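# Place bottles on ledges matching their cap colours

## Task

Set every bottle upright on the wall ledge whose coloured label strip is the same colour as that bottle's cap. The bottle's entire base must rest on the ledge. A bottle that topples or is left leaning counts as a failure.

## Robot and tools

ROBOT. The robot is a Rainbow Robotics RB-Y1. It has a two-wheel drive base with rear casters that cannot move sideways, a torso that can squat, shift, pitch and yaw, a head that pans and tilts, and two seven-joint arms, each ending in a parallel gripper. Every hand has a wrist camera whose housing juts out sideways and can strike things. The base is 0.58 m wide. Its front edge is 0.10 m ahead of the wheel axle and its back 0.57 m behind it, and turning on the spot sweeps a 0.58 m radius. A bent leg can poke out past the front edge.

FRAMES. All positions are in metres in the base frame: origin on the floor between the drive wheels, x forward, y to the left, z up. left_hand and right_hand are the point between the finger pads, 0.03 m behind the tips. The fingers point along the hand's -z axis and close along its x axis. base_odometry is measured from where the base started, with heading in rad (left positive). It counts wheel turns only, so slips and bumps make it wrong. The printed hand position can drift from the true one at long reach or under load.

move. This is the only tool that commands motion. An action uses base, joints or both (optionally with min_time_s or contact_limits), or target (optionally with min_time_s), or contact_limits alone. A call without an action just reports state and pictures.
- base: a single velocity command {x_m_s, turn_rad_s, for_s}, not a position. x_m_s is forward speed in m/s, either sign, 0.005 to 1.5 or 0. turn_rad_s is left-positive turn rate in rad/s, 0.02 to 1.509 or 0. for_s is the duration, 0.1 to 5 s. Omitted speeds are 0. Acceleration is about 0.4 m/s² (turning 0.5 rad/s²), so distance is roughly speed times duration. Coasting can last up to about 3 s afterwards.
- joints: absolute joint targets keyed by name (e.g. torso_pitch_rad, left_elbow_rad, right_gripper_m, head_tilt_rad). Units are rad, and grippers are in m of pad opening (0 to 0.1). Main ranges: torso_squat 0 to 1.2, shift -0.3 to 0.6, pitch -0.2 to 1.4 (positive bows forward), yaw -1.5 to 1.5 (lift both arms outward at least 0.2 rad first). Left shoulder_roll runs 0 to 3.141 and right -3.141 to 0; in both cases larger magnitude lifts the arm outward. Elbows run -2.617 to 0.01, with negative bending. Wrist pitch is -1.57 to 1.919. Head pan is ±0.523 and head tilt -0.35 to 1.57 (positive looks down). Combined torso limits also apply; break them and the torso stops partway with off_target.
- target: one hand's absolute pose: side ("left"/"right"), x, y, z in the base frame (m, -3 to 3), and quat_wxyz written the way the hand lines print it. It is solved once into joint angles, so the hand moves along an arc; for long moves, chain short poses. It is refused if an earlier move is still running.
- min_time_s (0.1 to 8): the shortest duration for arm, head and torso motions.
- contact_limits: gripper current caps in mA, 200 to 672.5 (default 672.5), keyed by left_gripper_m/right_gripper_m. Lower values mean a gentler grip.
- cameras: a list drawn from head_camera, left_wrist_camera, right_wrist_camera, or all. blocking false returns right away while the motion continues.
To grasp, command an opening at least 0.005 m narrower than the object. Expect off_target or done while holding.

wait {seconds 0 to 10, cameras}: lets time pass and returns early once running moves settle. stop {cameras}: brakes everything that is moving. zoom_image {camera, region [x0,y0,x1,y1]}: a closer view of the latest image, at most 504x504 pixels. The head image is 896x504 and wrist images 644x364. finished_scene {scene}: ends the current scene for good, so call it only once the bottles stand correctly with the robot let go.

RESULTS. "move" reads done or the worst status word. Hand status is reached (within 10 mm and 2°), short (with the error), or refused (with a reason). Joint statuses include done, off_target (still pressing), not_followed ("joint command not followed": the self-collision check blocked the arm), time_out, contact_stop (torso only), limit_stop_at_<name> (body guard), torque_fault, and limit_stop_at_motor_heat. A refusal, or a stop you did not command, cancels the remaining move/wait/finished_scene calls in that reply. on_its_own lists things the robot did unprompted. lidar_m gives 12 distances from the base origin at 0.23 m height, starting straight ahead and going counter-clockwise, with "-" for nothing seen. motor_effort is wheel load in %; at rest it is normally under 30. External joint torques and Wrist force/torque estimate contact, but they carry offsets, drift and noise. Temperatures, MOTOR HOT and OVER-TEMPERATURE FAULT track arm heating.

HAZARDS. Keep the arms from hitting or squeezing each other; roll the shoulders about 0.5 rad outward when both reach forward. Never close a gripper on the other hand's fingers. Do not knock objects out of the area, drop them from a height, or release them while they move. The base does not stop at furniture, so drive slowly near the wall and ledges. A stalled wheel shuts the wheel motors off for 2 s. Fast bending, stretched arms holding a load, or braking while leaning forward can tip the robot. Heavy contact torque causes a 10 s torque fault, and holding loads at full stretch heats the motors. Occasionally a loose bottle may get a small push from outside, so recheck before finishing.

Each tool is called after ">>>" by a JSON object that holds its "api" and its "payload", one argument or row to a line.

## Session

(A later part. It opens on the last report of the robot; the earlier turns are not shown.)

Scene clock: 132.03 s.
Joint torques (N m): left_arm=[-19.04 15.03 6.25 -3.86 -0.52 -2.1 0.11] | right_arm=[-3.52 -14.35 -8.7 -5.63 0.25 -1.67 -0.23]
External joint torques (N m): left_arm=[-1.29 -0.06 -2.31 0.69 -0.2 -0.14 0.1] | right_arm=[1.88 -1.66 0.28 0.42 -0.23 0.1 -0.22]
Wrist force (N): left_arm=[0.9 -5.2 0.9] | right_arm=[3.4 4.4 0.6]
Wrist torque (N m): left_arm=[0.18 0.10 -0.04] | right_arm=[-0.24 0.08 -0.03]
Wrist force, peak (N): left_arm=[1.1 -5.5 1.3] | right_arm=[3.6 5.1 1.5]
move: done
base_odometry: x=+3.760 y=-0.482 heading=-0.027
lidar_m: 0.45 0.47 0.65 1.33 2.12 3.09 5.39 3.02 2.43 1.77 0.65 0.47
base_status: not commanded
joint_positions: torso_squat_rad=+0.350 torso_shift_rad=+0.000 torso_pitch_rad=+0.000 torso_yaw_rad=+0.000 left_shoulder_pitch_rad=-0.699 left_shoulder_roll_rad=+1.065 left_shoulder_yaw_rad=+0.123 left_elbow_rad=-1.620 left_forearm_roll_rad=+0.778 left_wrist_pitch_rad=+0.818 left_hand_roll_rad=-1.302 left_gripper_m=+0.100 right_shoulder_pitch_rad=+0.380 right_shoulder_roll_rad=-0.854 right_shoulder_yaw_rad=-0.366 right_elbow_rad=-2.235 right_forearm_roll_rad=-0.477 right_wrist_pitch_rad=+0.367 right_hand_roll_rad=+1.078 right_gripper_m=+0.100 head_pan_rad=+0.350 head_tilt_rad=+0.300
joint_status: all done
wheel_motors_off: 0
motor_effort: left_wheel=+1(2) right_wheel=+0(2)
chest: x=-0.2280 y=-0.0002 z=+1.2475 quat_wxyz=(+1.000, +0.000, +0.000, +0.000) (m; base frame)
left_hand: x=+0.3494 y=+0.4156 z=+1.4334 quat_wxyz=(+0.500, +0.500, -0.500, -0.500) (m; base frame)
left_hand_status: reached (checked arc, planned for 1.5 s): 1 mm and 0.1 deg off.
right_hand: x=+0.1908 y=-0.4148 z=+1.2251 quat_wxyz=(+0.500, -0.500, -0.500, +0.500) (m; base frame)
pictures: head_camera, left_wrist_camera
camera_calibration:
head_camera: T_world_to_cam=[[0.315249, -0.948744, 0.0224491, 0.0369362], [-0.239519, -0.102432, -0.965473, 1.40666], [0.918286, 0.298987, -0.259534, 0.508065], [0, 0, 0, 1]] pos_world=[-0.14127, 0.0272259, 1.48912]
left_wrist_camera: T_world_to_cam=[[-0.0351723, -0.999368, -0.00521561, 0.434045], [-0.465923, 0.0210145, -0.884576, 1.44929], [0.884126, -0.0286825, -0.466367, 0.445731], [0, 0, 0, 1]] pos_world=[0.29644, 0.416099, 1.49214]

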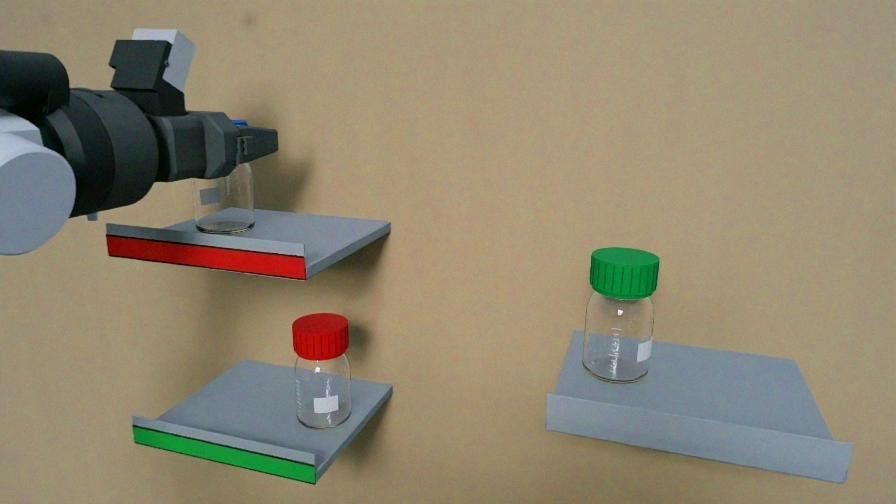

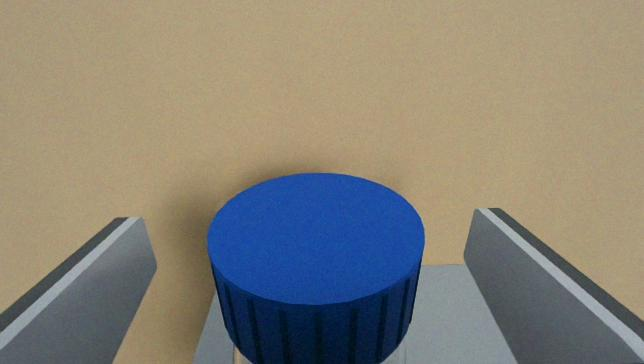

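>>> {"api": "move", "payload": {
  "joints": {"left_gripper_m": 0.04}
}}

>>> {"api": "move", "payload": {
  "target": {"side": "left", "x": 0.35, "y": 0.4155, "z": 1.475, "quat_wxyz": [0.5, 0.5, -0.5, -0.5]},
  "min_time_s": 1.0,
  "cameras": ["head_camera", "left_wrist_camera"]
}}

Scene clock: 133.83 s.
Joint torques (N m): left_arm=[-19.03 15.3 6.58 -3.91 -0.59 -2.13 -0.02] | right_arm=[-4.27 -14.72 -8.9 -5.73 0.26 -1.47 -0.06]
External joint torques (N m): left_arm=[-1.27 0.2 -1.98 0.64 -0.27 -0.17 -0.03] | right_arm=[1.14 -2.04 0.09 0.33 -0.22 0.3 -0.05]
Wrist force (N): left_arm=[1.1 -5.4 0.8] | right_arm=[3.0 3.9 0.8]
Wrist torque (N m): left_arm=[0.22 0.10 -0.04] | right_arm=[-0.16 0.04 -0.01]
Wrist force, peak (N): left_arm=[1.4 -5.3 1.0] | right_arm=[3.1 5.6 1.3]
move: off_target
base_odometry: x=+3.760 y=-0.482 heading=-0.027
lidar_m: 0.45 0.47 0.64 1.33 2.12 3.08 5.39 3.01 2.42 1.78 0.65 0.47
base_status: not commanded
joint_positions: torso_squat_rad=+0.350 torso_shift_rad=+0.000 torso_pitch_rad=+0.000 torso_yaw_rad=+0.000 left_shoulder_pitch_rad=-0.699 left_shoulder_roll_rad=+1.065 left_shoulder_yaw_rad=+0.123 left_elbow_rad=-1.620 left_forearm_roll_rad=+0.778 left_wrist_pitch_rad=+0.818 left_hand_roll_rad=-1.302 left_gripper_m=+0.053 right_shoulder_pitch_rad=+0.380 right_shoulder_roll_rad=-0.854 right_shoulder_yaw_rad=-0.366 right_elbow_rad=-2.235 right_forearm_roll_rad=-0.477 right_wrist_pitch_rad=+0.367 right_hand_roll_rad=+1.078 right_gripper_m=+0.100 head_pan_rad=+0.350 head_tilt_rad=+0.300
joint_status: left_gripper_m off_target (ended at +0.053, target +0.040)
wheel_motors_off: 0
motor_effort: left_wheel=+2(2) right_wheel=-1(1)
chest: x=-0.2280 y=-0.0002 z=+1.2475 quat_wxyz=(+1.000, +0.000, +0.000, +0.000) (m; base frame)
left_hand: x=+0.3494 y=+0.4155 z=+1.4334 quat_wxyz=(+0.500, +0.500, -0.500, -0.500) (m; base frame)
right_hand: x=+0.1908 y=-0.4148 z=+1.2251 quat_wxyz=(+0.500, -0.500, -0.500, +0.500) (m; base frame)
pictures: none

Scene clock: 135.17 s.
Joint torques (N m): left_arm=[-20.12 16.87 6.46 -4.02 -0.37 -2.22 -0.09] | right_arm=[-3.71 -14.64 -9.21 -5.6 0.32 -1.68 -0.05]
External joint torques (N m): left_arm=[-1.94 2.43 -1.63 0.2 -0.07 -0.24 -0.1] | right_arm=[1.69 -1.96 -0.23 0.45 -0.16 0.09 -0.04]
Wrist force (N): left_arm=[1.0 -6.6 0.8] | right_arm=[2.8 3.8 0.9]
Wrist torque (N m): left_arm=[0.18 0.11 -0.02] | right_arm=[-0.23 0.03 -0.06]
Wrist force, peak (N): left_arm=[1.0 -7.1 0.9] | right_arm=[3.6 4.7 0.6]
move: done
base_odometry: x=+3.760 y=-0.482 heading=-0.027
lidar_m: 0.45 0.47 0.65 1.33 2.13 3.08 5.39 3.01 2.42 1.77 0.64 0.47
base_status: not commanded
joint_positions: torso_squat_rad=+0.350 torso_shift_rad=+0.000 torso_pitch_rad=+0.000 torso_yaw_rad=+0.000 left_shoulder_pitch_rad=-0.839 left_shoulder_roll_rad=+1.105 left_shoulder_yaw_rad=+0.091 left_elbow_rad=-1.544 left_forearm_roll_rad=+0.825 left_wrist_pitch_rad=+0.884 left_hand_roll_rad=-1.329 left_gripper_m=+0.053 right_shoulder_pitch_rad=+0.380 right_shoulder_roll_rad=-0.854 right_shoulder_yaw_rad=-0.366 right_elbow_rad=-2.235 right_forearm_roll_rad=-0.477 right_wrist_pitch_rad=+0.367 right_hand_roll_rad=+1.078 right_gripper_m=+0.100 head_pan_rad=+0.350 head_tilt_rad=+0.300
joint_status: all done
wheel_motors_off: 0
motor_effort: left_wheel=+1(2) right_wheel=+0(2)
chest: x=-0.2280 y=-0.0002 z=+1.2475 quat_wxyz=(+1.000, +0.000, +0.000, +0.000) (m; base frame)
left_hand: x=+0.3496 y=+0.4154 z=+1.4751 quat_wxyz=(+0.500, +0.500, -0.500, -0.499) (m; base frame)
left_hand_status: reached (checked arc, planned for 1.0 s): 0 mm and 0.1 deg off.
right_hand: x=+0.1908 y=-0.4148 z=+1.2251 quat_wxyz=(+0.500, -0.500, -0.500, +0.500) (m; base frame)
pictures: head_camera, left_wrist_camera
camera_calibration:
head_camera: T_world_to_cam=[[0.315249, -0.948744, 0.0224491, 0.0369362], [-0.239519, -0.102432, -0.965473, 1.40666], [0.918286, 0.298987, -0.259534, 0.508065], [0, 0, 0, 1]] pos_world=[-0.14127, 0.0272259, 1.48912]
left_wrist_camera: T_world_to_cam=[[-0.0353894, -0.999362, -0.004768, 0.433542], [-0.465848, 0.0207172, -0.884622, 1.48644], [0.884157, -0.029085, -0.466284, 0.46503], [0, 0, 0, 1]] pos_world=[0.29664, 0.415996, 1.53384]

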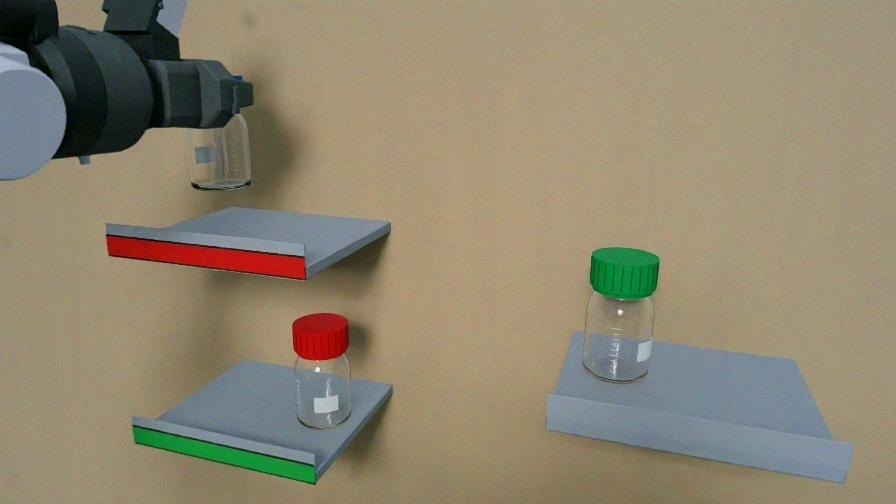

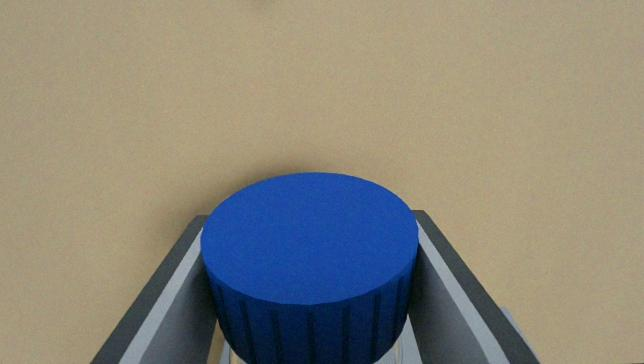

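>>> {"api": "move", "payload": {
  "target": {"side": "left", "x": 0.26, "y": 0.4, "z": 1.485, "quat_wxyz": [0.5, 0.5, -0.5, -0.5]},
  "min_time_s": 1.2
}}

>>> {"api": "move", "payload": {
  "target": {"side": "left", "x": 0.17, "y": 0.28, "z": 1.485, "quat_wxyz": [0.5, 0.5, -0.5, -0.5]},
  "min_time_s": 1.5,
  "cameras": ["head_camera"]
}}

Scene clock: 138.90 s.
Joint torques (N m): left_arm=[-14.22 17.34 10.17 -1.86 -0.79 -2.12 0.42] | right_arm=[-4.34 -14.35 -8.98 -5.61 0.36 -1.38 -0.14]
External joint torques (N m): left_arm=[-0.8 2.26 1.73 -0.56 -0.08 -0.29 0.41] | right_arm=[1.07 -1.67 0 0.44 -0.11 0.39 -0.14]
Wrist force (N): left_arm=[1.3 -6.7 1.2] | right_arm=[3.8 4.9 0.9]
Wrist torque (N m): left_arm=[0.18 0.16 -0.15] | right_arm=[-0.28 0.12 -0.04]
Wrist force, peak (N): left_arm=[1.2 -7.2 0.2] | right_arm=[3.4 5.5 1.3]
move: done
base_odometry: x=+3.760 y=-0.482 heading=-0.027
lidar_m: 0.44 0.47 0.64 1.33 2.13 3.09 5.39 3.01 2.42 1.77 0.65 0.47
base_status: not commanded
joint_positions: torso_squat_rad=+0.350 torso_shift_rad=+0.000 torso_pitch_rad=+0.000 torso_yaw_rad=+0.000 left_shoulder_pitch_rad=-0.544 left_shoulder_roll_rad=+1.245 left_shoulder_yaw_rad=+0.337 left_elbow_rad=-1.944 left_forearm_roll_rad=+0.883 left_wrist_pitch_rad=+1.036 left_hand_roll_rad=-1.114 left_gripper_m=+0.053 right_shoulder_pitch_rad=+0.380 right_shoulder_roll_rad=-0.854 right_shoulder_yaw_rad=-0.366 right_elbow_rad=-2.235 right_forearm_roll_rad=-0.477 right_wrist_pitch_rad=+0.367 right_hand_roll_rad=+1.078 right_gripper_m=+0.100 head_pan_rad=+0.350 head_tilt_rad=+0.300
joint_status: all done
wheel_motors_off: 0
motor_effort: left_wheel=+1(2) right_wheel=-1(2)
chest: x=-0.2280 y=-0.0002 z=+1.2475 quat_wxyz=(+1.000, +0.000, +0.000, +0.000) (m; base frame)
left_hand: x=+0.2601 y=+0.4000 z=+1.4849 quat_wxyz=(+0.500, +0.500, -0.500, -0.500) (m; base frame)
left_hand_status: reached (checked arc, planned for 1.2 s): 0 mm and 0.0 deg off.
right_hand: x=+0.1908 y=-0.4148 z=+1.2251 quat_wxyz=(+0.500, -0.500, -0.500, +0.500) (m; base frame)
pictures: none

Scene clock: 140.73 s.
Joint torques (N m): left_arm=[-12.01 12.58 5.35 3.12 -1.94 -1.42 0.33] | right_arm=[-4.3 -14.56 -8.88 -5.76 0.23 -1.46 -0.11]
External joint torques (N m): left_arm=[-1.63 1.88 -1.87 -0.47 -0.29 -0.3 0.31] | right_arm=[1.11 -1.88 0.1 0.3 -0.24 0.31 -0.1]
Wrist force (N): left_arm=[1.2 -6.6 1.2] | right_arm=[2.8 4.4 0.2]
Wrist torque (N m): left_arm=[0.17 0.16 -0.14] | right_arm=[-0.23 0.03 -0.03]
Wrist force, peak (N): left_arm=[1.7 -6.9 1.0] | right_arm=[3.5 4.9 1.3]
move: done
base_odometry: x=+3.760 y=-0.482 heading=-0.027
lidar_m: 0.44 0.47 0.65 1.33 2.13 3.09 5.39 3.02 2.42 1.77 0.65 0.47
base_status: not commanded
joint_positions: torso_squat_rad=+0.350 torso_shift_rad=+0.000 torso_pitch_rad=+0.000 torso_yaw_rad=+0.000 left_shoulder_pitch_rad=-0.660 left_shoulder_roll_rad=+1.385 left_shoulder_yaw_rad=+0.254 left_elbow_rad=-2.458 left_forearm_roll_rad=+0.800 left_wrist_pitch_rad=+1.411 left_hand_roll_rad=-0.585 left_gripper_m=+0.053 right_shoulder_pitch_rad=+0.380 right_shoulder_roll_rad=-0.854 right_shoulder_yaw_rad=-0.366 right_elbow_rad=-2.235 right_forearm_roll_rad=-0.477 right_wrist_pitch_rad=+0.367 right_hand_roll_rad=+1.078 right_gripper_m=+0.100 head_pan_rad=+0.350 head_tilt_rad=+0.300
joint_status: all done
wheel_motors_off: 0
motor_effort: left_wheel=+1(2) right_wheel=-1(1)
chest: x=-0.2280 y=-0.0002 z=+1.2475 quat_wxyz=(+1.000, +0.000, +0.000, +0.000) (m; base frame)
left_hand: x=+0.1699 y=+0.2806 z=+1.4851 quat_wxyz=(+0.499, +0.500, -0.501, -0.500) (m; base frame)
left_hand_status: reached (checked arc, planned for 1.5 s): 1 mm and 0.1 deg off.
right_hand: x=+0.1908 y=-0.4148 z=+1.2251 quat_wxyz=(+0.500, -0.500, -0.500, +0.500) (m; base frame)
pictures: head_camera
camera_calibration:
head_camera: T_world_to_cam=[[0.315249, -0.948744, 0.0224491, 0.0369362], [-0.239519, -0.102432, -0.965473, 1.40666], [0.918286, 0.298987, -0.259534, 0.508065], [0, 0, 0, 1]] pos_world=[-0.14127, 0.0272259, 1.48912]

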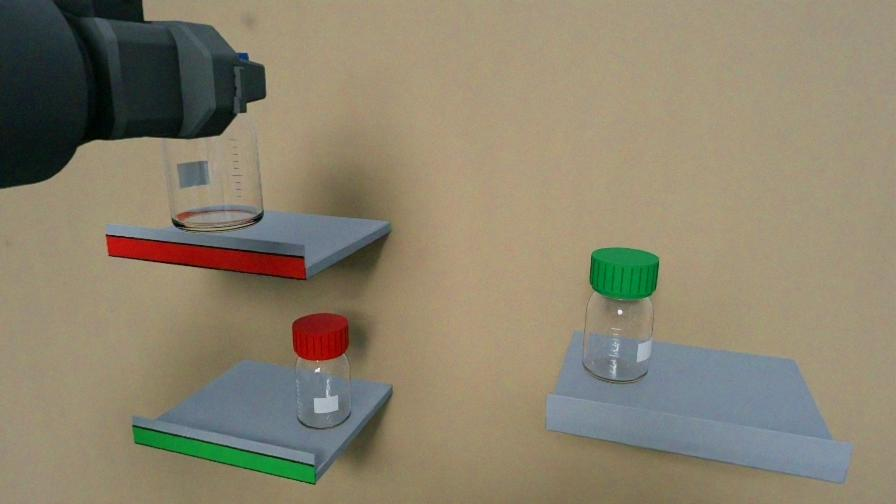

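>>> {"api": "move", "payload": {
  "joints": {"torso_yaw_rad": -1.0, "head_pan_rad": 0.38, "head_tilt_rad": 0.3},
  "min_time_s": 2.5,
  "cameras": ["head_camera", "left_wrist_camera"]
}}

Scene clock: 144.97 s.
Joint torques (N m): left_arm=[-12.29 12.46 5.41 3.2 -2.03 -1.46 0.32] | right_arm=[-4.08 -14.57 -9.16 -5.28 0.26 -1.41 -0.28]
External joint torques (N m): left_arm=[-1.91 1.77 -1.81 -0.38 -0.38 -0.33 0.3] | right_arm=[1.32 -1.88 -0.17 0.76 -0.21 0.36 -0.27]
Wrist force (N): left_arm=[0.9 -6.5 1.0] | right_arm=[2.3 4.9 0.7]
Wrist torque (N m): left_arm=[0.13 0.11 -0.15] | right_arm=[-0.32 -0.01 -0.01]
Wrist force, peak (N): left_arm=[1.0 -6.9 1.1] | right_arm=[3.6 5.6 -0.1]
move: done
base_odometry: x=+3.760 y=-0.482 heading=-0.027
lidar_m: 0.45 0.47 0.64 1.33 2.13 3.08 5.39 3.01 2.42 1.77 0.65 0.47
base_status: not commanded
joint_positions: torso_squat_rad=+0.350 torso_shift_rad=+0.000 torso_pitch_rad=+0.000 torso_yaw_rad=-1.000 left_shoulder_pitch_rad=-0.660 left_shoulder_roll_rad=+1.385 left_shoulder_yaw_rad=+0.254 left_elbow_rad=-2.458 left_forearm_roll_rad=+0.800 left_wrist_pitch_rad=+1.411 left_hand_roll_rad=-0.585 left_gripper_m=+0.053 right_shoulder_pitch_rad=+0.380 right_shoulder_roll_rad=-0.854 right_shoulder_yaw_rad=-0.366 right_elbow_rad=-2.235 right_forearm_roll_rad=-0.477 right_wrist_pitch_rad=+0.367 right_hand_roll_rad=+1.078 right_gripper_m=+0.100 head_pan_rad=+0.380 head_tilt_rad=+0.300
joint_status: all done
wheel_motors_off: 0
motor_effort: left_wheel=+2(2) right_wheel=+0(2)
chest: x=-0.2280 y=-0.0002 z=+1.2475 quat_wxyz=(+0.878, +0.000, +0.000, -0.479) (m; base frame)
left_hand: x=+0.2234 y=-0.1835 z=+1.4848 quat_wxyz=(+0.199, +0.199, -0.679, -0.678) (m; base frame)
right_hand: x=-0.3506 y=-0.5766 z=+1.2250 quat_wxyz=(+0.679, -0.678, -0.199, +0.199) (m; base frame)
pictures: head_camera, left_wrist_camera
camera_calibration:
head_camera: T_world_to_cam=[[-0.604394, -0.796368, 0.0224938, -0.173398], [-0.220481, 0.140066, -0.965282, 1.41072], [0.765569, -0.58837, -0.260239, 0.474101], [0, 0, 0, 1]] pos_world=[-0.156721, -0.0567357, 1.48902]
left_wrist_camera: T_world_to_cam=[[-0.861039, -0.508515, -0.00491433, 0.105344], [-0.233265, 0.403525, -0.884735, 1.46711], [0.451884, -0.760645, -0.466069, 0.525724], [0, 0, 0, 1]] pos_world=[0.195364, -0.138556, 1.54354]

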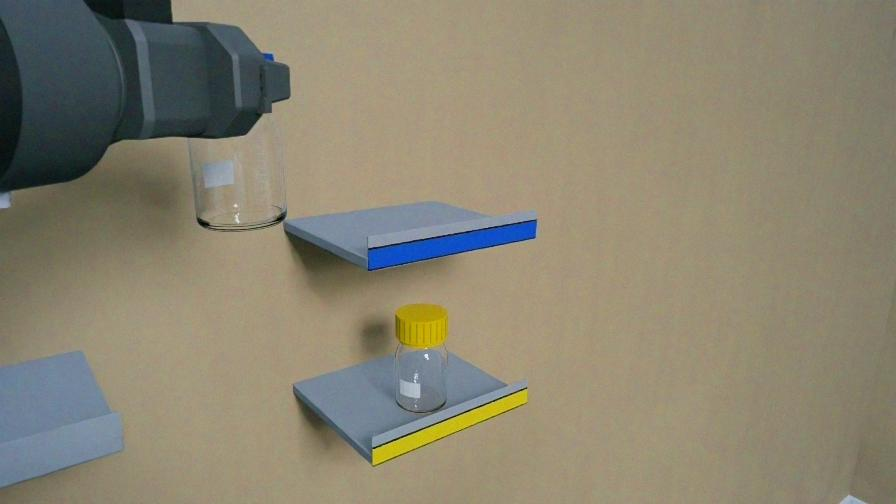

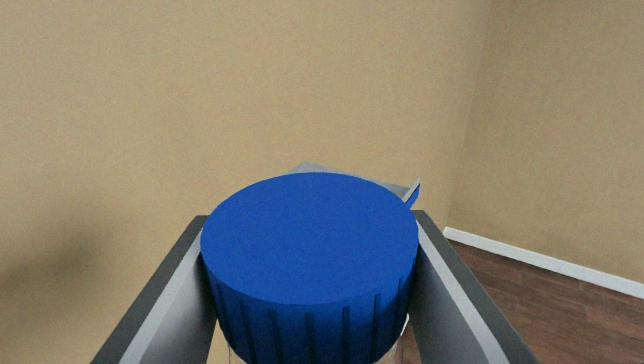

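>>> {"api": "move", "payload": {
  "target": {"side": "left", "x": 0.255, "y": -0.3, "z": 1.482, "quat_wxyz": [0.2706, 0.2706, -0.6533, -0.6533]},
  "min_time_s": 1.5,
  "cameras": ["head_camera"]
}}

Scene clock: 147.87 s.
Joint torques (N m): left_arm=[-19.31 8.86 8.49 1.09 -1.89 -1.15 0.45] | right_arm=[-4.75 -14.66 -8.85 -5.6 0.25 -1.61 -0.03]
External joint torques (N m): left_arm=[-1.53 0.83 -0.86 0.55 -0.17 -0.07 0.43] | right_arm=[0.65 -1.97 0.14 0.44 -0.23 0.16 -0.02]
Wrist force (N): left_arm=[0.9 -6.8 1.2] | right_arm=[2.3 4.6 0.8]
Wrist torque (N m): left_arm=[0.18 0.10 -0.15] | right_arm=[-0.24 -0.02 0.00]
Wrist force, peak (N): left_arm=[0.5 -7.2 0.3] | right_arm=[3.4 5.1 1.4]
move: done
base_odometry: x=+3.760 y=-0.482 heading=-0.027
lidar_m: 0.45 0.47 0.65 1.33 2.12 3.08 5.39 3.01 2.42 1.78 0.65 0.47
base_status: not commanded
joint_positions: torso_squat_rad=+0.350 torso_shift_rad=+0.000 torso_pitch_rad=+0.000 torso_yaw_rad=-1.000 left_shoulder_pitch_rad=-1.212 left_shoulder_roll_rad=+1.057 left_shoulder_yaw_rad=-0.447 left_elbow_rad=-2.060 left_forearm_roll_rad=+0.300 left_wrist_pitch_rad=+1.573 left_hand_roll_rad=-0.561 left_gripper_m=+0.053 right_shoulder_pitch_rad=+0.380 right_shoulder_roll_rad=-0.854 right_shoulder_yaw_rad=-0.366 right_elbow_rad=-2.235 right_forearm_roll_rad=-0.477 right_wrist_pitch_rad=+0.367 right_hand_roll_rad=+1.078 right_gripper_m=+0.100 head_pan_rad=+0.380 head_tilt_rad=+0.300
joint_status: all done
wheel_motors_off: 0
motor_effort: left_wheel=+1(2) right_wheel=+0(1)
chest: x=-0.2280 y=-0.0002 z=+1.2475 quat_wxyz=(+0.878, +0.000, +0.000, -0.479) (m; base frame)
left_hand: x=+0.2549 y=-0.2999 z=+1.4821 quat_wxyz=(+0.270, +0.271, -0.653, -0.653) (m; base frame)
left_hand_status: reached (checked arc, planned for 1.5 s): 0 mm and 0.0 deg off.
right_hand: x=-0.3506 y=-0.5766 z=+1.2250 quat_wxyz=(+0.679, -0.678, -0.199, +0.199) (m; base frame)
pictures: head_camera
camera_calibration:
head_camera: T_world_to_cam=[[-0.604394, -0.796368, 0.0224938, -0.173398], [-0.220481, 0.140066, -0.965282, 1.41072], [0.765569, -0.58837, -0.260239, 0.474101], [0, 0, 0, 1]] pos_world=[-0.156721, -0.0567357, 1.48902]

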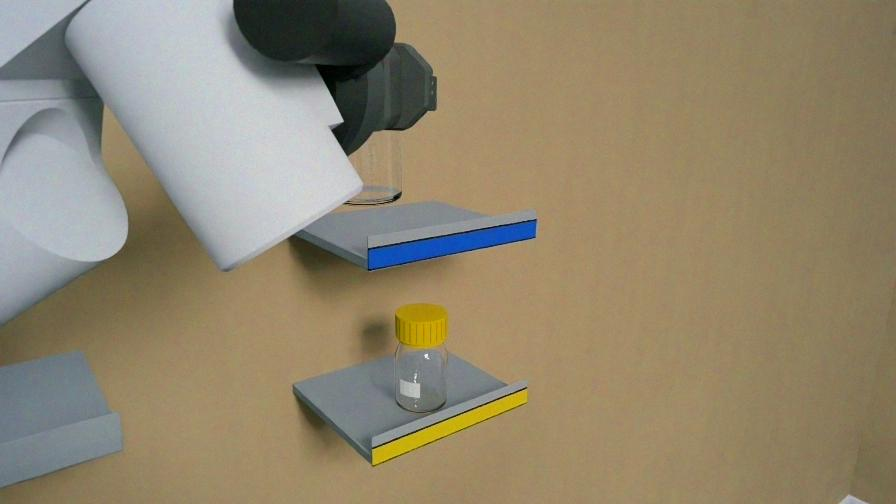

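>>> {"api": "move", "payload": {
  "target": {"side": "left", "x": 0.357, "y": -0.402, "z": 1.48, "quat_wxyz": [0.2706, 0.2706, -0.6533, -0.6533]},
  "min_time_s": 2.0,
  "cameras": ["head_camera", "left_wrist_camera"]
}}

>>> {"api": "zoom_image", "payload": {
  "camera": "head_camera",
  "region": [280, 40, 560, 290]
}}

Scene clock: 150.50 s.
Joint torques (N m): left_arm=[-26.41 10.4 7.18 -2.91 -1.7 -1.48 -0.02] | right_arm=[-4.15 -15.15 -8.84 -5.23 0.24 -1.36 0.01]
External joint torques (N m): left_arm=[-2.92 0.9 -1.66 0.39 -0.42 -0.15 -0.03] | right_arm=[1.25 -2.46 0.15 0.81 -0.24 0.41 0.02]
Wrist force (N): left_arm=[1.1 -6.6 1.1] | right_arm=[3.2 4.3 1.1]
Wrist torque (N m): left_arm=[0.15 0.14 -0.04] | right_arm=[-0.24 0.12 0.00]
Wrist force, peak (N): left_arm=[0.5 -7.0 1.2] | right_arm=[3.8 5.2 1.0]
move: done
base_odometry: x=+3.760 y=-0.482 heading=-0.027
lidar_m: 0.45 0.47 0.65 1.33 2.12 3.08 5.39 3.01 2.42 1.78 0.65 0.47
base_status: not commanded
joint_positions: torso_squat_rad=+0.350 torso_shift_rad=+0.000 torso_pitch_rad=+0.000 torso_yaw_rad=-1.000 left_shoulder_pitch_rad=-1.335 left_shoulder_roll_rad=+0.857 left_shoulder_yaw_rad=-0.519 left_elbow_rad=-1.346 left_forearm_roll_rad=+0.205 left_wrist_pitch_rad=+1.062 left_hand_roll_rad=-0.711 left_gripper_m=+0.053 right_shoulder_pitch_rad=+0.380 right_shoulder_roll_rad=-0.854 right_shoulder_yaw_rad=-0.366 right_elbow_rad=-2.235 right_forearm_roll_rad=-0.477 right_wrist_pitch_rad=+0.367 right_hand_roll_rad=+1.078 right_gripper_m=+0.100 head_pan_rad=+0.380 head_tilt_rad=+0.300
joint_status: all done
wheel_motors_off: 0
motor_effort: left_wheel=+1(2) right_wheel=+1(2)
chest: x=-0.2280 y=-0.0002 z=+1.2475 quat_wxyz=(+0.878, +0.000, +0.000, -0.479) (m; base frame)
left_hand: x=+0.3569 y=-0.4017 z=+1.4801 quat_wxyz=(+0.271, +0.270, -0.653, -0.653) (m; base frame)
left_hand_status: reached (checked arc, planned for 2.0 s): 0 mm and 0.0 deg off.
right_hand: x=-0.3506 y=-0.5766 z=+1.2250 quat_wxyz=(+0.679, -0.678, -0.199, +0.199) (m; base frame)
pictures: head_camera, left_wrist_camera
camera_calibration:
head_camera: T_world_to_cam=[[-0.604394, -0.796368, 0.0224938, -0.173398], [-0.220481, 0.140066, -0.965282, 1.41072], [0.765569, -0.58837, -0.260239, 0.474101], [0, 0, 0, 1]] pos_world=[-0.156721, -0.0567357, 1.48902]
left_wrist_camera: T_world_to_cam=[[-0.732107, -0.681174, -0.00465933, -0.0064768], [-0.315146, 0.344759, -0.884208, 1.58695], [0.603906, -0.645867, -0.46707, 0.290486], [0, 0, 0, 1]] pos_world=[0.319954, -0.363912, 1.53884]

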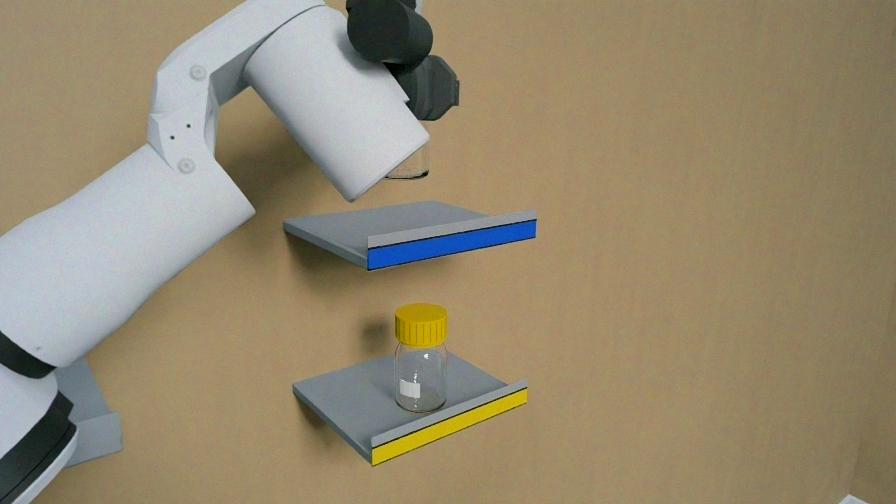

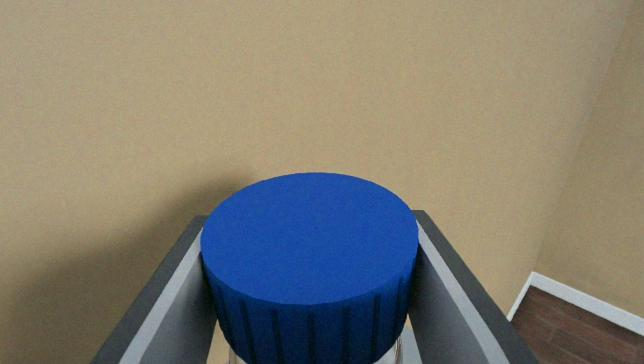

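Scaled by 1.800 from the camera's 896x504 image, which has a finer 1280x720 frame.

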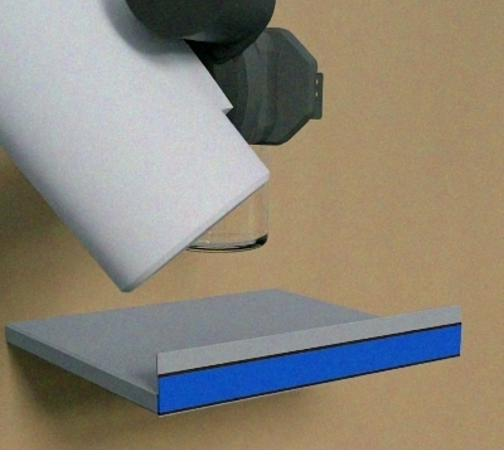

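>>> {"api": "move", "payload": {
  "target": {"side": "left", "x": 0.357, "y": -0.402, "z": 1.442, "quat_wxyz": [0.2706, 0.2706, -0.6533, -0.6533]},
  "min_time_s": 1.2,
  "cameras": ["head_camera"]
}}

>>> {"api": "zoom_image", "payload": {
  "camera": "head_camera",
  "region": [280, 90, 560, 290]
}}

Scene clock: 153.47 s.
Joint torques (N m): left_arm=[-24.69 11.98 7.96 -4.65 -1.8 -1.63 0.37] | right_arm=[-4.47 -14.49 -8.52 -5.45 0.34 -1.45 -0.03]
External joint torques (N m): left_arm=[-1.37 2.19 -1.49 -1.29 -0.45 -0.43 0.36] | right_arm=[0.92 -1.8 0.48 0.6 -0.13 0.31 -0.02]
Wrist force (N): left_arm=[1.4 -6.4 1.1] | right_arm=[3.4 4.1 0.9]
Wrist torque (N m): left_arm=[0.14 0.17 -0.16] | right_arm=[-0.21 0.12 0.03]
Wrist force, peak (N): left_arm=[1.4 -6.8 1.2] | right_arm=[3.0 5.7 0.4]
move: done
base_odometry: x=+3.760 y=-0.482 heading=-0.027
lidar_m: 0.45 0.47 0.64 1.33 2.12 3.08 5.39 3.01 2.42 1.77 0.65 0.47
base_status: not commanded
joint_positions: torso_squat_rad=+0.350 torso_shift_rad=+0.000 torso_pitch_rad=+0.000 torso_yaw_rad=-1.000 left_shoulder_pitch_rad=-1.237 left_shoulder_roll_rad=+0.862 left_shoulder_yaw_rad=-0.534 left_elbow_rad=-1.421 left_forearm_roll_rad=+0.140 left_wrist_pitch_rad=+1.049 left_hand_roll_rad=-0.634 left_gripper_m=+0.053 right_shoulder_pitch_rad=+0.380 right_shoulder_roll_rad=-0.854 right_shoulder_yaw_rad=-0.366 right_elbow_rad=-2.235 right_forearm_roll_rad=-0.477 right_wrist_pitch_rad=+0.367 right_hand_roll_rad=+1.078 right_gripper_m=+0.100 head_pan_rad=+0.380 head_tilt_rad=+0.300
joint_status: all done
wheel_motors_off: 0
motor_effort: left_wheel=+1(2) right_wheel=+0(1)
chest: x=-0.2280 y=-0.0002 z=+1.2475 quat_wxyz=(+0.878, +0.000, +0.000, -0.479) (m; base frame)
left_hand: x=+0.3570 y=-0.4020 z=+1.4422 quat_wxyz=(+0.271, +0.270, -0.653, -0.653) (m; base frame)
left_hand_status: reached (checked arc, planned for 1.2 s): 0 mm and 0.0 deg off.
right_hand: x=-0.3506 y=-0.5766 z=+1.2250 quat_wxyz=(+0.679, -0.678, -0.199, +0.199) (m; base frame)
pictures: head_camera
camera_calibration:
head_camera: T_world_to_cam=[[-0.604394, -0.796368, 0.0224938, -0.173398], [-0.220481, 0.140066, -0.965282, 1.41072], [0.765569, -0.58837, -0.260239, 0.474101], [0, 0, 0, 1]] pos_world=[-0.156721, -0.0567357, 1.48902]

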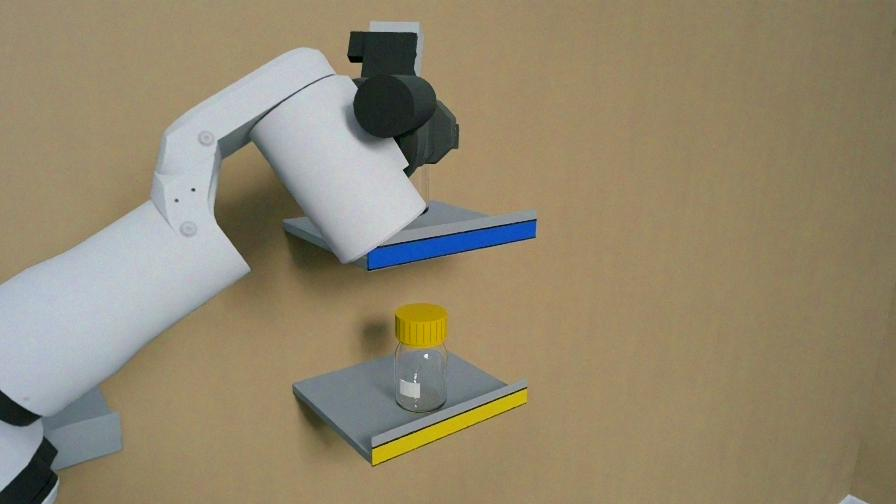

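Scaled by 1.800 from the camera's 896x504 image, which has a finer 1280x720 frame.

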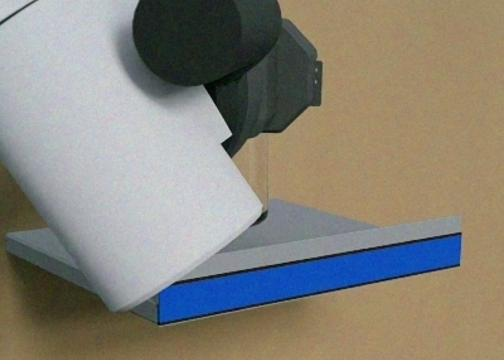

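>>> {"api": "move", "payload": {
  "target": {"side": "left", "x": 0.357, "y": -0.402, "z": 1.437, "quat_wxyz": [0.2706, 0.2706, -0.6533, -0.6533]},
  "min_time_s": 0.6
}}

>>> {"api": "move", "payload": {
  "target": {"side": "left", "x": 0.357, "y": -0.402, "z": 1.433, "quat_wxyz": [0.2706, 0.2706, -0.6533, -0.6533]},
  "min_time_s": 0.6
}}

Scene clock: 154.87 s.
Joint torques (N m): left_arm=[-24.36 10.64 7.61 -4.71 -1.86 -1.78 0.43] | right_arm=[-3.9 -14.35 -9.03 -5.67 0.29 -1.59 -0.22]
External joint torques (N m): left_arm=[-1.07 0.82 -1.9 -1.31 -0.5 -0.58 0.42] | right_arm=[1.5 -1.65 -0.04 0.37 -0.18 0.18 -0.21]
Wrist force (N): left_arm=[1.3 -6.5 1.2] | right_arm=[3.4 4.0 0.1]
Wrist torque (N m): left_arm=[0.13 0.16 -0.17] | right_arm=[-0.18 0.11 -0.02]
Wrist force, peak (N): left_arm=[1.1 -6.9 1.3] | right_arm=[3.4 5.3 0.6]
move: done
base_odometry: x=+3.760 y=-0.482 heading=-0.027
lidar_m: 0.45 0.47 0.65 1.33 2.12 3.08 5.39 3.02 2.43 1.77 0.65 0.46
base_status: not commanded
joint_positions: torso_squat_rad=+0.350 torso_shift_rad=+0.000 torso_pitch_rad=+0.000 torso_yaw_rad=-1.000 left_shoulder_pitch_rad=-1.224 left_shoulder_roll_rad=+0.862 left_shoulder_yaw_rad=-0.535 left_elbow_rad=-1.429 left_forearm_roll_rad=+0.131 left_wrist_pitch_rad=+1.047 left_hand_roll_rad=-0.624 left_gripper_m=+0.053 right_shoulder_pitch_rad=+0.380 right_shoulder_roll_rad=-0.854 right_shoulder_yaw_rad=-0.366 right_elbow_rad=-2.235 right_forearm_roll_rad=-0.477 right_wrist_pitch_rad=+0.367 right_hand_roll_rad=+1.078 right_gripper_m=+0.100 head_pan_rad=+0.380 head_tilt_rad=+0.300
joint_status: all done
wheel_motors_off: 0
motor_effort: left_wheel=+1(2) right_wheel=-1(1)
chest: x=-0.2280 y=-0.0002 z=+1.2475 quat_wxyz=(+0.878, +0.000, +0.000, -0.479) (m; base frame)
left_hand: x=+0.3572 y=-0.4019 z=+1.4374 quat_wxyz=(+0.271, +0.271, -0.653, -0.653) (m; base frame)
left_hand_status: reached (checked arc, planned for 0.6 s): 0 mm and 0.0 deg off.
right_hand: x=-0.3506 y=-0.5766 z=+1.2250 quat_wxyz=(+0.679, -0.678, -0.199, +0.199) (m; base frame)
pictures: none

Scene clock: 155.80 s.
Joint torques (N m): left_arm=[-24.24 9.76 7.63 -4.7 -1.88 -1.59 0.56] | right_arm=[-4.13 -14.58 -8.44 -5.48 0.36 -1.43 -0.13]
External joint torques (N m): left_arm=[-0.97 -0.09 -1.93 -1.28 -0.51 -0.41 0.55] | right_arm=[1.26 -1.89 0.55 0.56 -0.12 0.33 -0.12]
Wrist force (N): left_arm=[0.8 -6.6 1.3] | right_arm=[2.6 4.4 0.0]
Wrist torque (N m): left_arm=[0.16 0.11 -0.17] | right_arm=[-0.27 0.03 -0.01]
Wrist force, peak (N): left_arm=[1.2 -6.8 1.3] | right_arm=[3.5 4.7 1.5]
move: done
base_odometry: x=+3.760 y=-0.482 heading=-0.027
lidar_m: 0.45 0.47 0.64 1.33 2.13 3.08 5.39 3.00 2.42 1.78 0.65 0.47
base_status: not commanded
joint_positions: torso_squat_rad=+0.350 torso_shift_rad=+0.000 torso_pitch_rad=+0.000 torso_yaw_rad=-1.000 left_shoulder_pitch_rad=-1.214 left_shoulder_roll_rad=+0.861 left_shoulder_yaw_rad=-0.536 left_elbow_rad=-1.436 left_forearm_roll_rad=+0.123 left_wrist_pitch_rad=+1.045 left_hand_roll_rad=-0.617 left_gripper_m=+0.053 right_shoulder_pitch_rad=+0.380 right_shoulder_roll_rad=-0.854 right_shoulder_yaw_rad=-0.366 right_elbow_rad=-2.235 right_forearm_roll_rad=-0.477 right_wrist_pitch_rad=+0.367 right_hand_roll_rad=+1.078 right_gripper_m=+0.100 head_pan_rad=+0.380 head_tilt_rad=+0.300
joint_status: all done
wheel_motors_off: 0
motor_effort: left_wheel=+1(2) right_wheel=-1(1)
chest: x=-0.2280 y=-0.0002 z=+1.2475 quat_wxyz=(+0.878, +0.000, +0.000, -0.479) (m; base frame)
left_hand: x=+0.3572 y=-0.4018 z=+1.4334 quat_wxyz=(+0.271, +0.271, -0.653, -0.653) (m; base frame)
left_hand_status: reached (checked arc, planned for 0.6 s): 0 mm and 0.0 deg off.
right_hand: x=-0.3506 y=-0.5766 z=+1.2250 quat_wxyz=(+0.679, -0.678, -0.199, +0.199) (m; base frame)
pictures: none

>>> {"api": "move", "payload": {
  "target": {"side": "left", "x": 0.357, "y": -0.402, "z": 1.4295, "quat_wxyz": [0.2706, 0.2706, -0.6533, -0.6533]},
  "min_time_s": 0.5,
  "cameras": ["head_camera", "left_wrist_camera"]
}}

Scene clock: 158.37 s.
Joint torques (N m): left_arm=[-22.37 9.97 7.27 -4.37 -0.91 -1.28 0.49] | right_arm=[-4.22 -14.43 -8.44 -5.63 0.31 -1.41 -0.2]
External joint torques (N m): left_arm=[0.88 0.11 -2.32 -0.94 0.46 -0.11 0.48] | right_arm=[1.18 -1.74 0.55 0.41 -0.16 0.35 -0.19]
Wrist force (N): left_arm=[-0.2 -3.2 0.4] | right_arm=[3.0 4.7 0.3]
Wrist torque (N m): left_arm=[0.24 0.14 -0.30] | right_arm=[-0.30 0.10 -0.02]
Wrist force, peak (N): left_arm=[1.0 -6.9 1.1] | right_arm=[3.8 5.3 0.8]
move: done
base_odometry: x=+3.760 y=-0.482 heading=-0.027
lidar_m: 0.45 0.47 0.64 1.33 2.12 3.08 5.39 3.01 2.42 1.77 0.65 0.47
base_status: not commanded
joint_positions: torso_squat_rad=+0.350 torso_shift_rad=+0.000 torso_pitch_rad=+0.000 torso_yaw_rad=-1.000 left_shoulder_pitch_rad=-1.205 left_shoulder_roll_rad=+0.861 left_shoulder_yaw_rad=-0.537 left_elbow_rad=-1.441 left_forearm_roll_rad=+0.115 left_wrist_pitch_rad=+1.044 left_hand_roll_rad=-0.610 left_gripper_m=+0.053 right_shoulder_pitch_rad=+0.380 right_shoulder_roll_rad=-0.854 right_shoulder_yaw_rad=-0.366 right_elbow_rad=-2.235 right_forearm_roll_rad=-0.477 right_wrist_pitch_rad=+0.367 right_hand_roll_rad=+1.078 right_gripper_m=+0.100 head_pan_rad=+0.380 head_tilt_rad=+0.300
joint_status: all done
wheel_motors_off: 0
motor_effort: left_wheel=+1(2) right_wheel=-1(1)
chest: x=-0.2280 y=-0.0002 z=+1.2475 quat_wxyz=(+0.878, +0.000, +0.000, -0.479) (m; base frame)
left_hand: x=+0.3572 y=-0.4018 z=+1.4303 quat_wxyz=(+0.271, +0.271, -0.654, -0.653) (m; base frame)
left_hand_status: reached (checked arc, planned for 0.5 s): 1 mm and 0.1 deg off.
right_hand: x=-0.3506 y=-0.5766 z=+1.2250 quat_wxyz=(+0.679, -0.678, -0.199, +0.199) (m; base frame)
pictures: head_camera, left_wrist_camera
camera_calibration:
head_camera: T_world_to_cam=[[-0.604394, -0.796368, 0.0224938, -0.173398], [-0.220481, 0.140066, -0.965282, 1.41072], [0.765569, -0.58837, -0.260239, 0.474101], [0, 0, 0, 1]] pos_world=[-0.156721, -0.0567357, 1.48902]
left_wrist_camera: T_world_to_cam=[[-0.731865, -0.681434, -0.00462938, -0.006779], [-0.314798, 0.344104, -0.884587, 1.5432], [0.604381, -0.645941, -0.466352, 0.265854], [0, 0, 0, 1]] pos_world=[0.320157, -0.363914, 1.48904]

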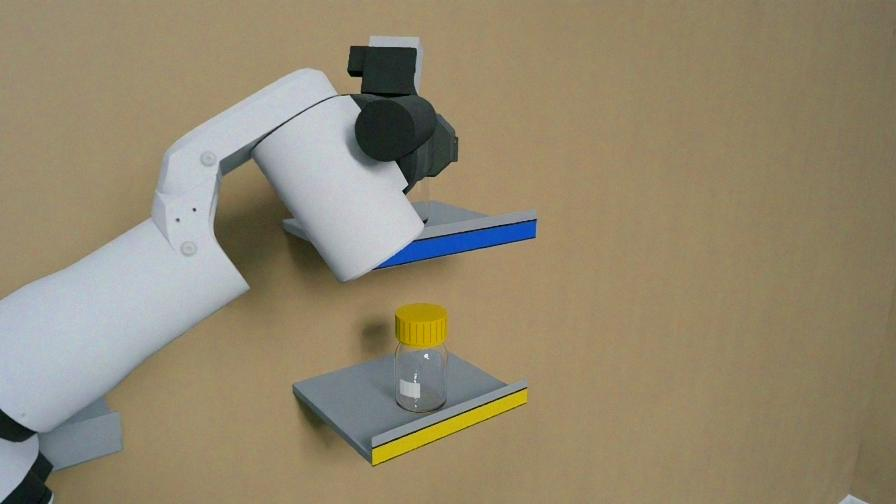

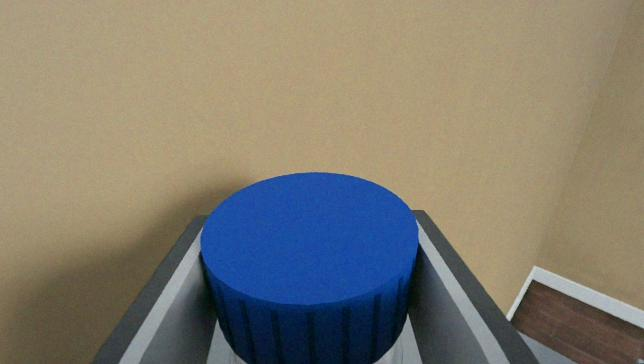

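>>> {"api": "move", "payload": {
  "target": {"side": "left", "x": 0.357, "y": -0.402, "z": 1.4275, "quat_wxyz": [0.2706, 0.2706, -0.6533, -0.6533]},
  "min_time_s": 0.5
}}

>>> {"api": "move", "payload": {
  "joints": {"left_gripper_m": 0.1}
}}

>>> {"api": "move", "payload": {
  "target": {"side": "left", "x": 0.357, "y": -0.402, "z": 1.446, "quat_wxyz": [0.2706, 0.2706, -0.6533, -0.6533]},
  "min_time_s": 0.7,
  "cameras": ["left_wrist_camera", "head_camera"]
}}

Scene clock: 159.57 s.
Joint torques (N m): left_arm=[-17.49 8.04 5.76 -3.6 0.31 -0.4 0.84] | right_arm=[-4.43 -14.54 -8.72 -5.38 0.08 -1.57 -0.15]
External joint torques (N m): left_arm=[5.75 -1.83 -3.85 -0.16 1.68 0.76 0.82] | right_arm=[0.97 -1.85 0.28 0.66 -0.4 0.2 -0.14]
Wrist force (N): left_arm=[-1.0 4.2 -1.3] | right_arm=[3.0 4.2 0.3]
Wrist torque (N m): left_arm=[0.37 0.13 -0.41] | right_arm=[-0.23 0.07 -0.02]
Wrist force, peak (N): left_arm=[-0.9 5.2 -1.6] | right_arm=[3.4 5.1 0.4]
move: done
base_odometry: x=+3.760 y=-0.482 heading=-0.027
lidar_m: 0.45 0.47 0.65 1.33 2.13 3.08 5.38 3.01 2.42 1.79 0.65 0.47
base_status: not commanded
joint_positions: torso_squat_rad=+0.350 torso_shift_rad=+0.000 torso_pitch_rad=+0.000 torso_yaw_rad=-1.000 left_shoulder_pitch_rad=-1.201 left_shoulder_roll_rad=+0.861 left_shoulder_yaw_rad=-0.537 left_elbow_rad=-1.445 left_forearm_roll_rad=+0.111 left_wrist_pitch_rad=+1.043 left_hand_roll_rad=-0.607 left_gripper_m=+0.053 right_shoulder_pitch_rad=+0.380 right_shoulder_roll_rad=-0.854 right_shoulder_yaw_rad=-0.366 right_elbow_rad=-2.235 right_forearm_roll_rad=-0.477 right_wrist_pitch_rad=+0.367 right_hand_roll_rad=+1.078 right_gripper_m=+0.100 head_pan_rad=+0.380 head_tilt_rad=+0.300
joint_status: all done
wheel_motors_off: 0
motor_effort: left_wheel=+1(2) right_wheel=-1(1)
chest: x=-0.2280 y=-0.0002 z=+1.2475 quat_wxyz=(+0.878, +0.000, +0.000, -0.479) (m; base frame)
left_hand: x=+0.3570 y=-0.4016 z=+1.4294 quat_wxyz=(+0.271, +0.271, -0.654, -0.652) (m; base frame)
left_hand_status: reached (checked arc, planned for 0.5 s): 2 mm and 0.2 deg off.
right_hand: x=-0.3506 y=-0.5766 z=+1.2250 quat_wxyz=(+0.679, -0.678, -0.199, +0.199) (m; base frame)
pictures: none

Scene clock: 160.60 s.
Joint torques (N m): left_arm=[-23.59 9.64 7.18 -3.41 -1.27 -0.95 0.68] | right_arm=[-4.03 -14.77 -9.04 -5.65 0.26 -1.63 0.06]
External joint torques (N m): left_arm=[-0.35 -0.23 -2.44 0.03 0.1 0.21 0.67] | right_arm=[1.37 -2.08 -0.05 0.39 -0.22 0.14 0.07]
Wrist force (N): left_arm=[1.1 -5.1 1.1] | right_arm=[2.8 4.0 0.4]
Wrist torque (N m): left_arm=[0.18 0.14 -0.16] | right_arm=[-0.21 0.03 0.01]
Wrist force, peak (N): left_arm=[1.2 -5.5 0.7] | right_arm=[3.5 5.1 0.7]
move: done
base_odometry: x=+3.760 y=-0.482 heading=-0.027
lidar_m: 0.45 0.47 0.65 1.33 2.13 3.08 5.39 3.01 2.42 1.78 0.65 0.47
base_status: not commanded
joint_positions: torso_squat_rad=+0.350 torso_shift_rad=+0.000 torso_pitch_rad=+0.000 torso_yaw_rad=-1.000 left_shoulder_pitch_rad=-1.200 left_shoulder_roll_rad=+0.860 left_shoulder_yaw_rad=-0.538 left_elbow_rad=-1.445 left_forearm_roll_rad=+0.111 left_wrist_pitch_rad=+1.043 left_hand_roll_rad=-0.606 left_gripper_m=+0.100 right_shoulder_pitch_rad=+0.380 right_shoulder_roll_rad=-0.854 right_shoulder_yaw_rad=-0.366 right_elbow_rad=-2.235 right_forearm_roll_rad=-0.477 right_wrist_pitch_rad=+0.367 right_hand_roll_rad=+1.078 right_gripper_m=+0.100 head_pan_rad=+0.380 head_tilt_rad=+0.300
joint_status: all done
wheel_motors_off: 0
motor_effort: left_wheel=+1(2) right_wheel=+0(1)
chest: x=-0.2280 y=-0.0002 z=+1.2475 quat_wxyz=(+0.878, +0.000, +0.000, -0.479) (m; base frame)
left_hand: x=+0.3571 y=-0.4018 z=+1.4282 quat_wxyz=(+0.271, +0.271, -0.654, -0.653) (m; base frame)
right_hand: x=-0.3506 y=-0.5766 z=+1.2250 quat_wxyz=(+0.679, -0.678, -0.199, +0.199) (m; base frame)
pictures: none

Scene clock: 161.63 s.
Joint torques (N m): left_arm=[-24.59 11.62 10.8 -2.34 -1.25 -0.92 -0.09] | right_arm=[-4.17 -14.31 -8.81 -5.46 0.35 -1.54 -0.01]
External joint torques (N m): left_arm=[-1.29 1.86 1.38 1 0.1 0.3 -0.11] | right_arm=[1.23 -1.62 0.18 0.58 -0.12 0.23 0]
Wrist force (N): left_arm=[0.9 -4.9 0.9] | right_arm=[2.8 5.2 0.4]
Wrist torque (N m): left_arm=[0.19 0.12 -0.02] | right_arm=[-0.34 0.05 -0.01]
Wrist force, peak (N): left_arm=[1.2 -5.4 1.2] | right_arm=[3.7 4.9 0.7]
move: done
base_odometry: x=+3.760 y=-0.482 heading=-0.027
lidar_m: 0.45 0.47 0.64 1.33 2.13 3.07 5.39 3.01 2.42 1.77 0.64 0.47
base_status: not commanded
joint_positions: torso_squat_rad=+0.350 torso_shift_rad=+0.000 torso_pitch_rad=+0.000 torso_yaw_rad=-1.000 left_shoulder_pitch_rad=-1.242 left_shoulder_roll_rad=+0.863 left_shoulder_yaw_rad=-0.531 left_elbow_rad=-1.422 left_forearm_roll_rad=+0.144 left_wrist_pitch_rad=+1.053 left_hand_roll_rad=-0.639 left_gripper_m=+0.100 right_shoulder_pitch_rad=+0.380 right_shoulder_roll_rad=-0.854 right_shoulder_yaw_rad=-0.366 right_elbow_rad=-2.235 right_forearm_roll_rad=-0.477 right_wrist_pitch_rad=+0.367 right_hand_roll_rad=+1.078 right_gripper_m=+0.100 head_pan_rad=+0.380 head_tilt_rad=+0.300
joint_status: all done
wheel_motors_off: 0
motor_effort: left_wheel=+1(2) right_wheel=+0(2)
chest: x=-0.2280 y=-0.0002 z=+1.2475 quat_wxyz=(+0.878, +0.000, +0.000, -0.479) (m; base frame)
left_hand: x=+0.3561 y=-0.4014 z=+1.4458 quat_wxyz=(+0.270, +0.270, -0.654, -0.653) (m; base frame)
left_hand_status: reached (checked arc, planned for 0.7 s): 1 mm and 0.1 deg off.
right_hand: x=-0.3506 y=-0.5766 z=+1.2250 quat_wxyz=(+0.679, -0.678, -0.199, +0.199) (m; base frame)
pictures: head_camera, left_wrist_camera
camera_calibration:
head_camera: T_world_to_cam=[[-0.604378, -0.796378, 0.0225713, -0.173431], [-0.220456, 0.139947, -0.965305, 1.41074], [0.765589, -0.588385, -0.260147, 0.474025], [0, 0, 0, 1]] pos_world=[-0.156721, -0.0566354, 1.48902]
left_wrist_camera: T_world_to_cam=[[-0.732767, -0.680464, -0.00460955, -0.00663023], [-0.313815, 0.343931, -0.885004, 1.55668], [0.603798, -0.647055, -0.465561, 0.272592], [0, 0, 0, 1]] pos_world=[0.319059, -0.363519, 1.50454]

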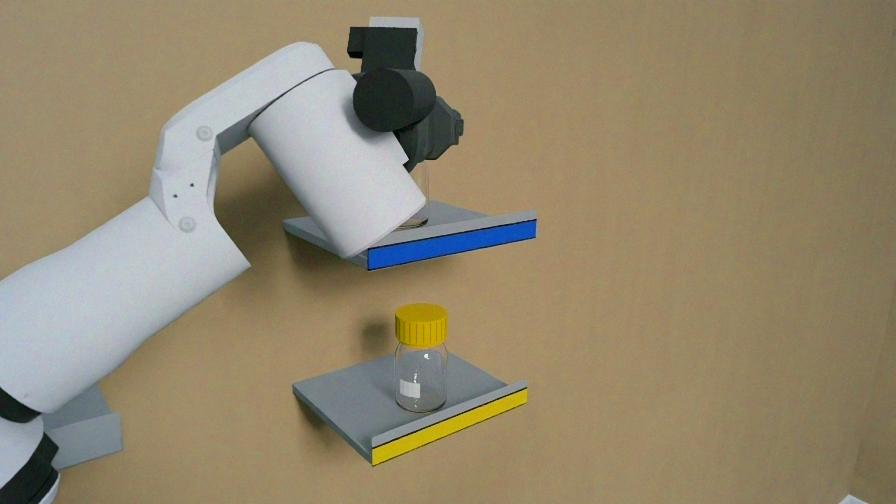

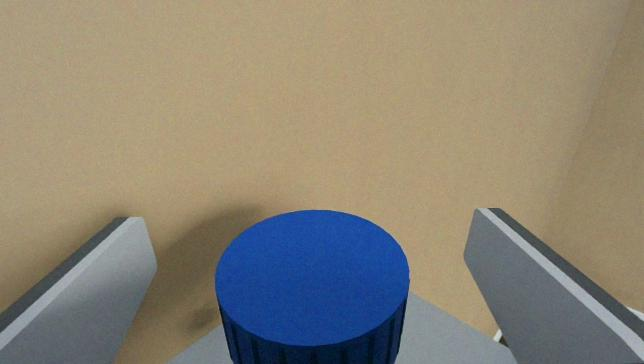

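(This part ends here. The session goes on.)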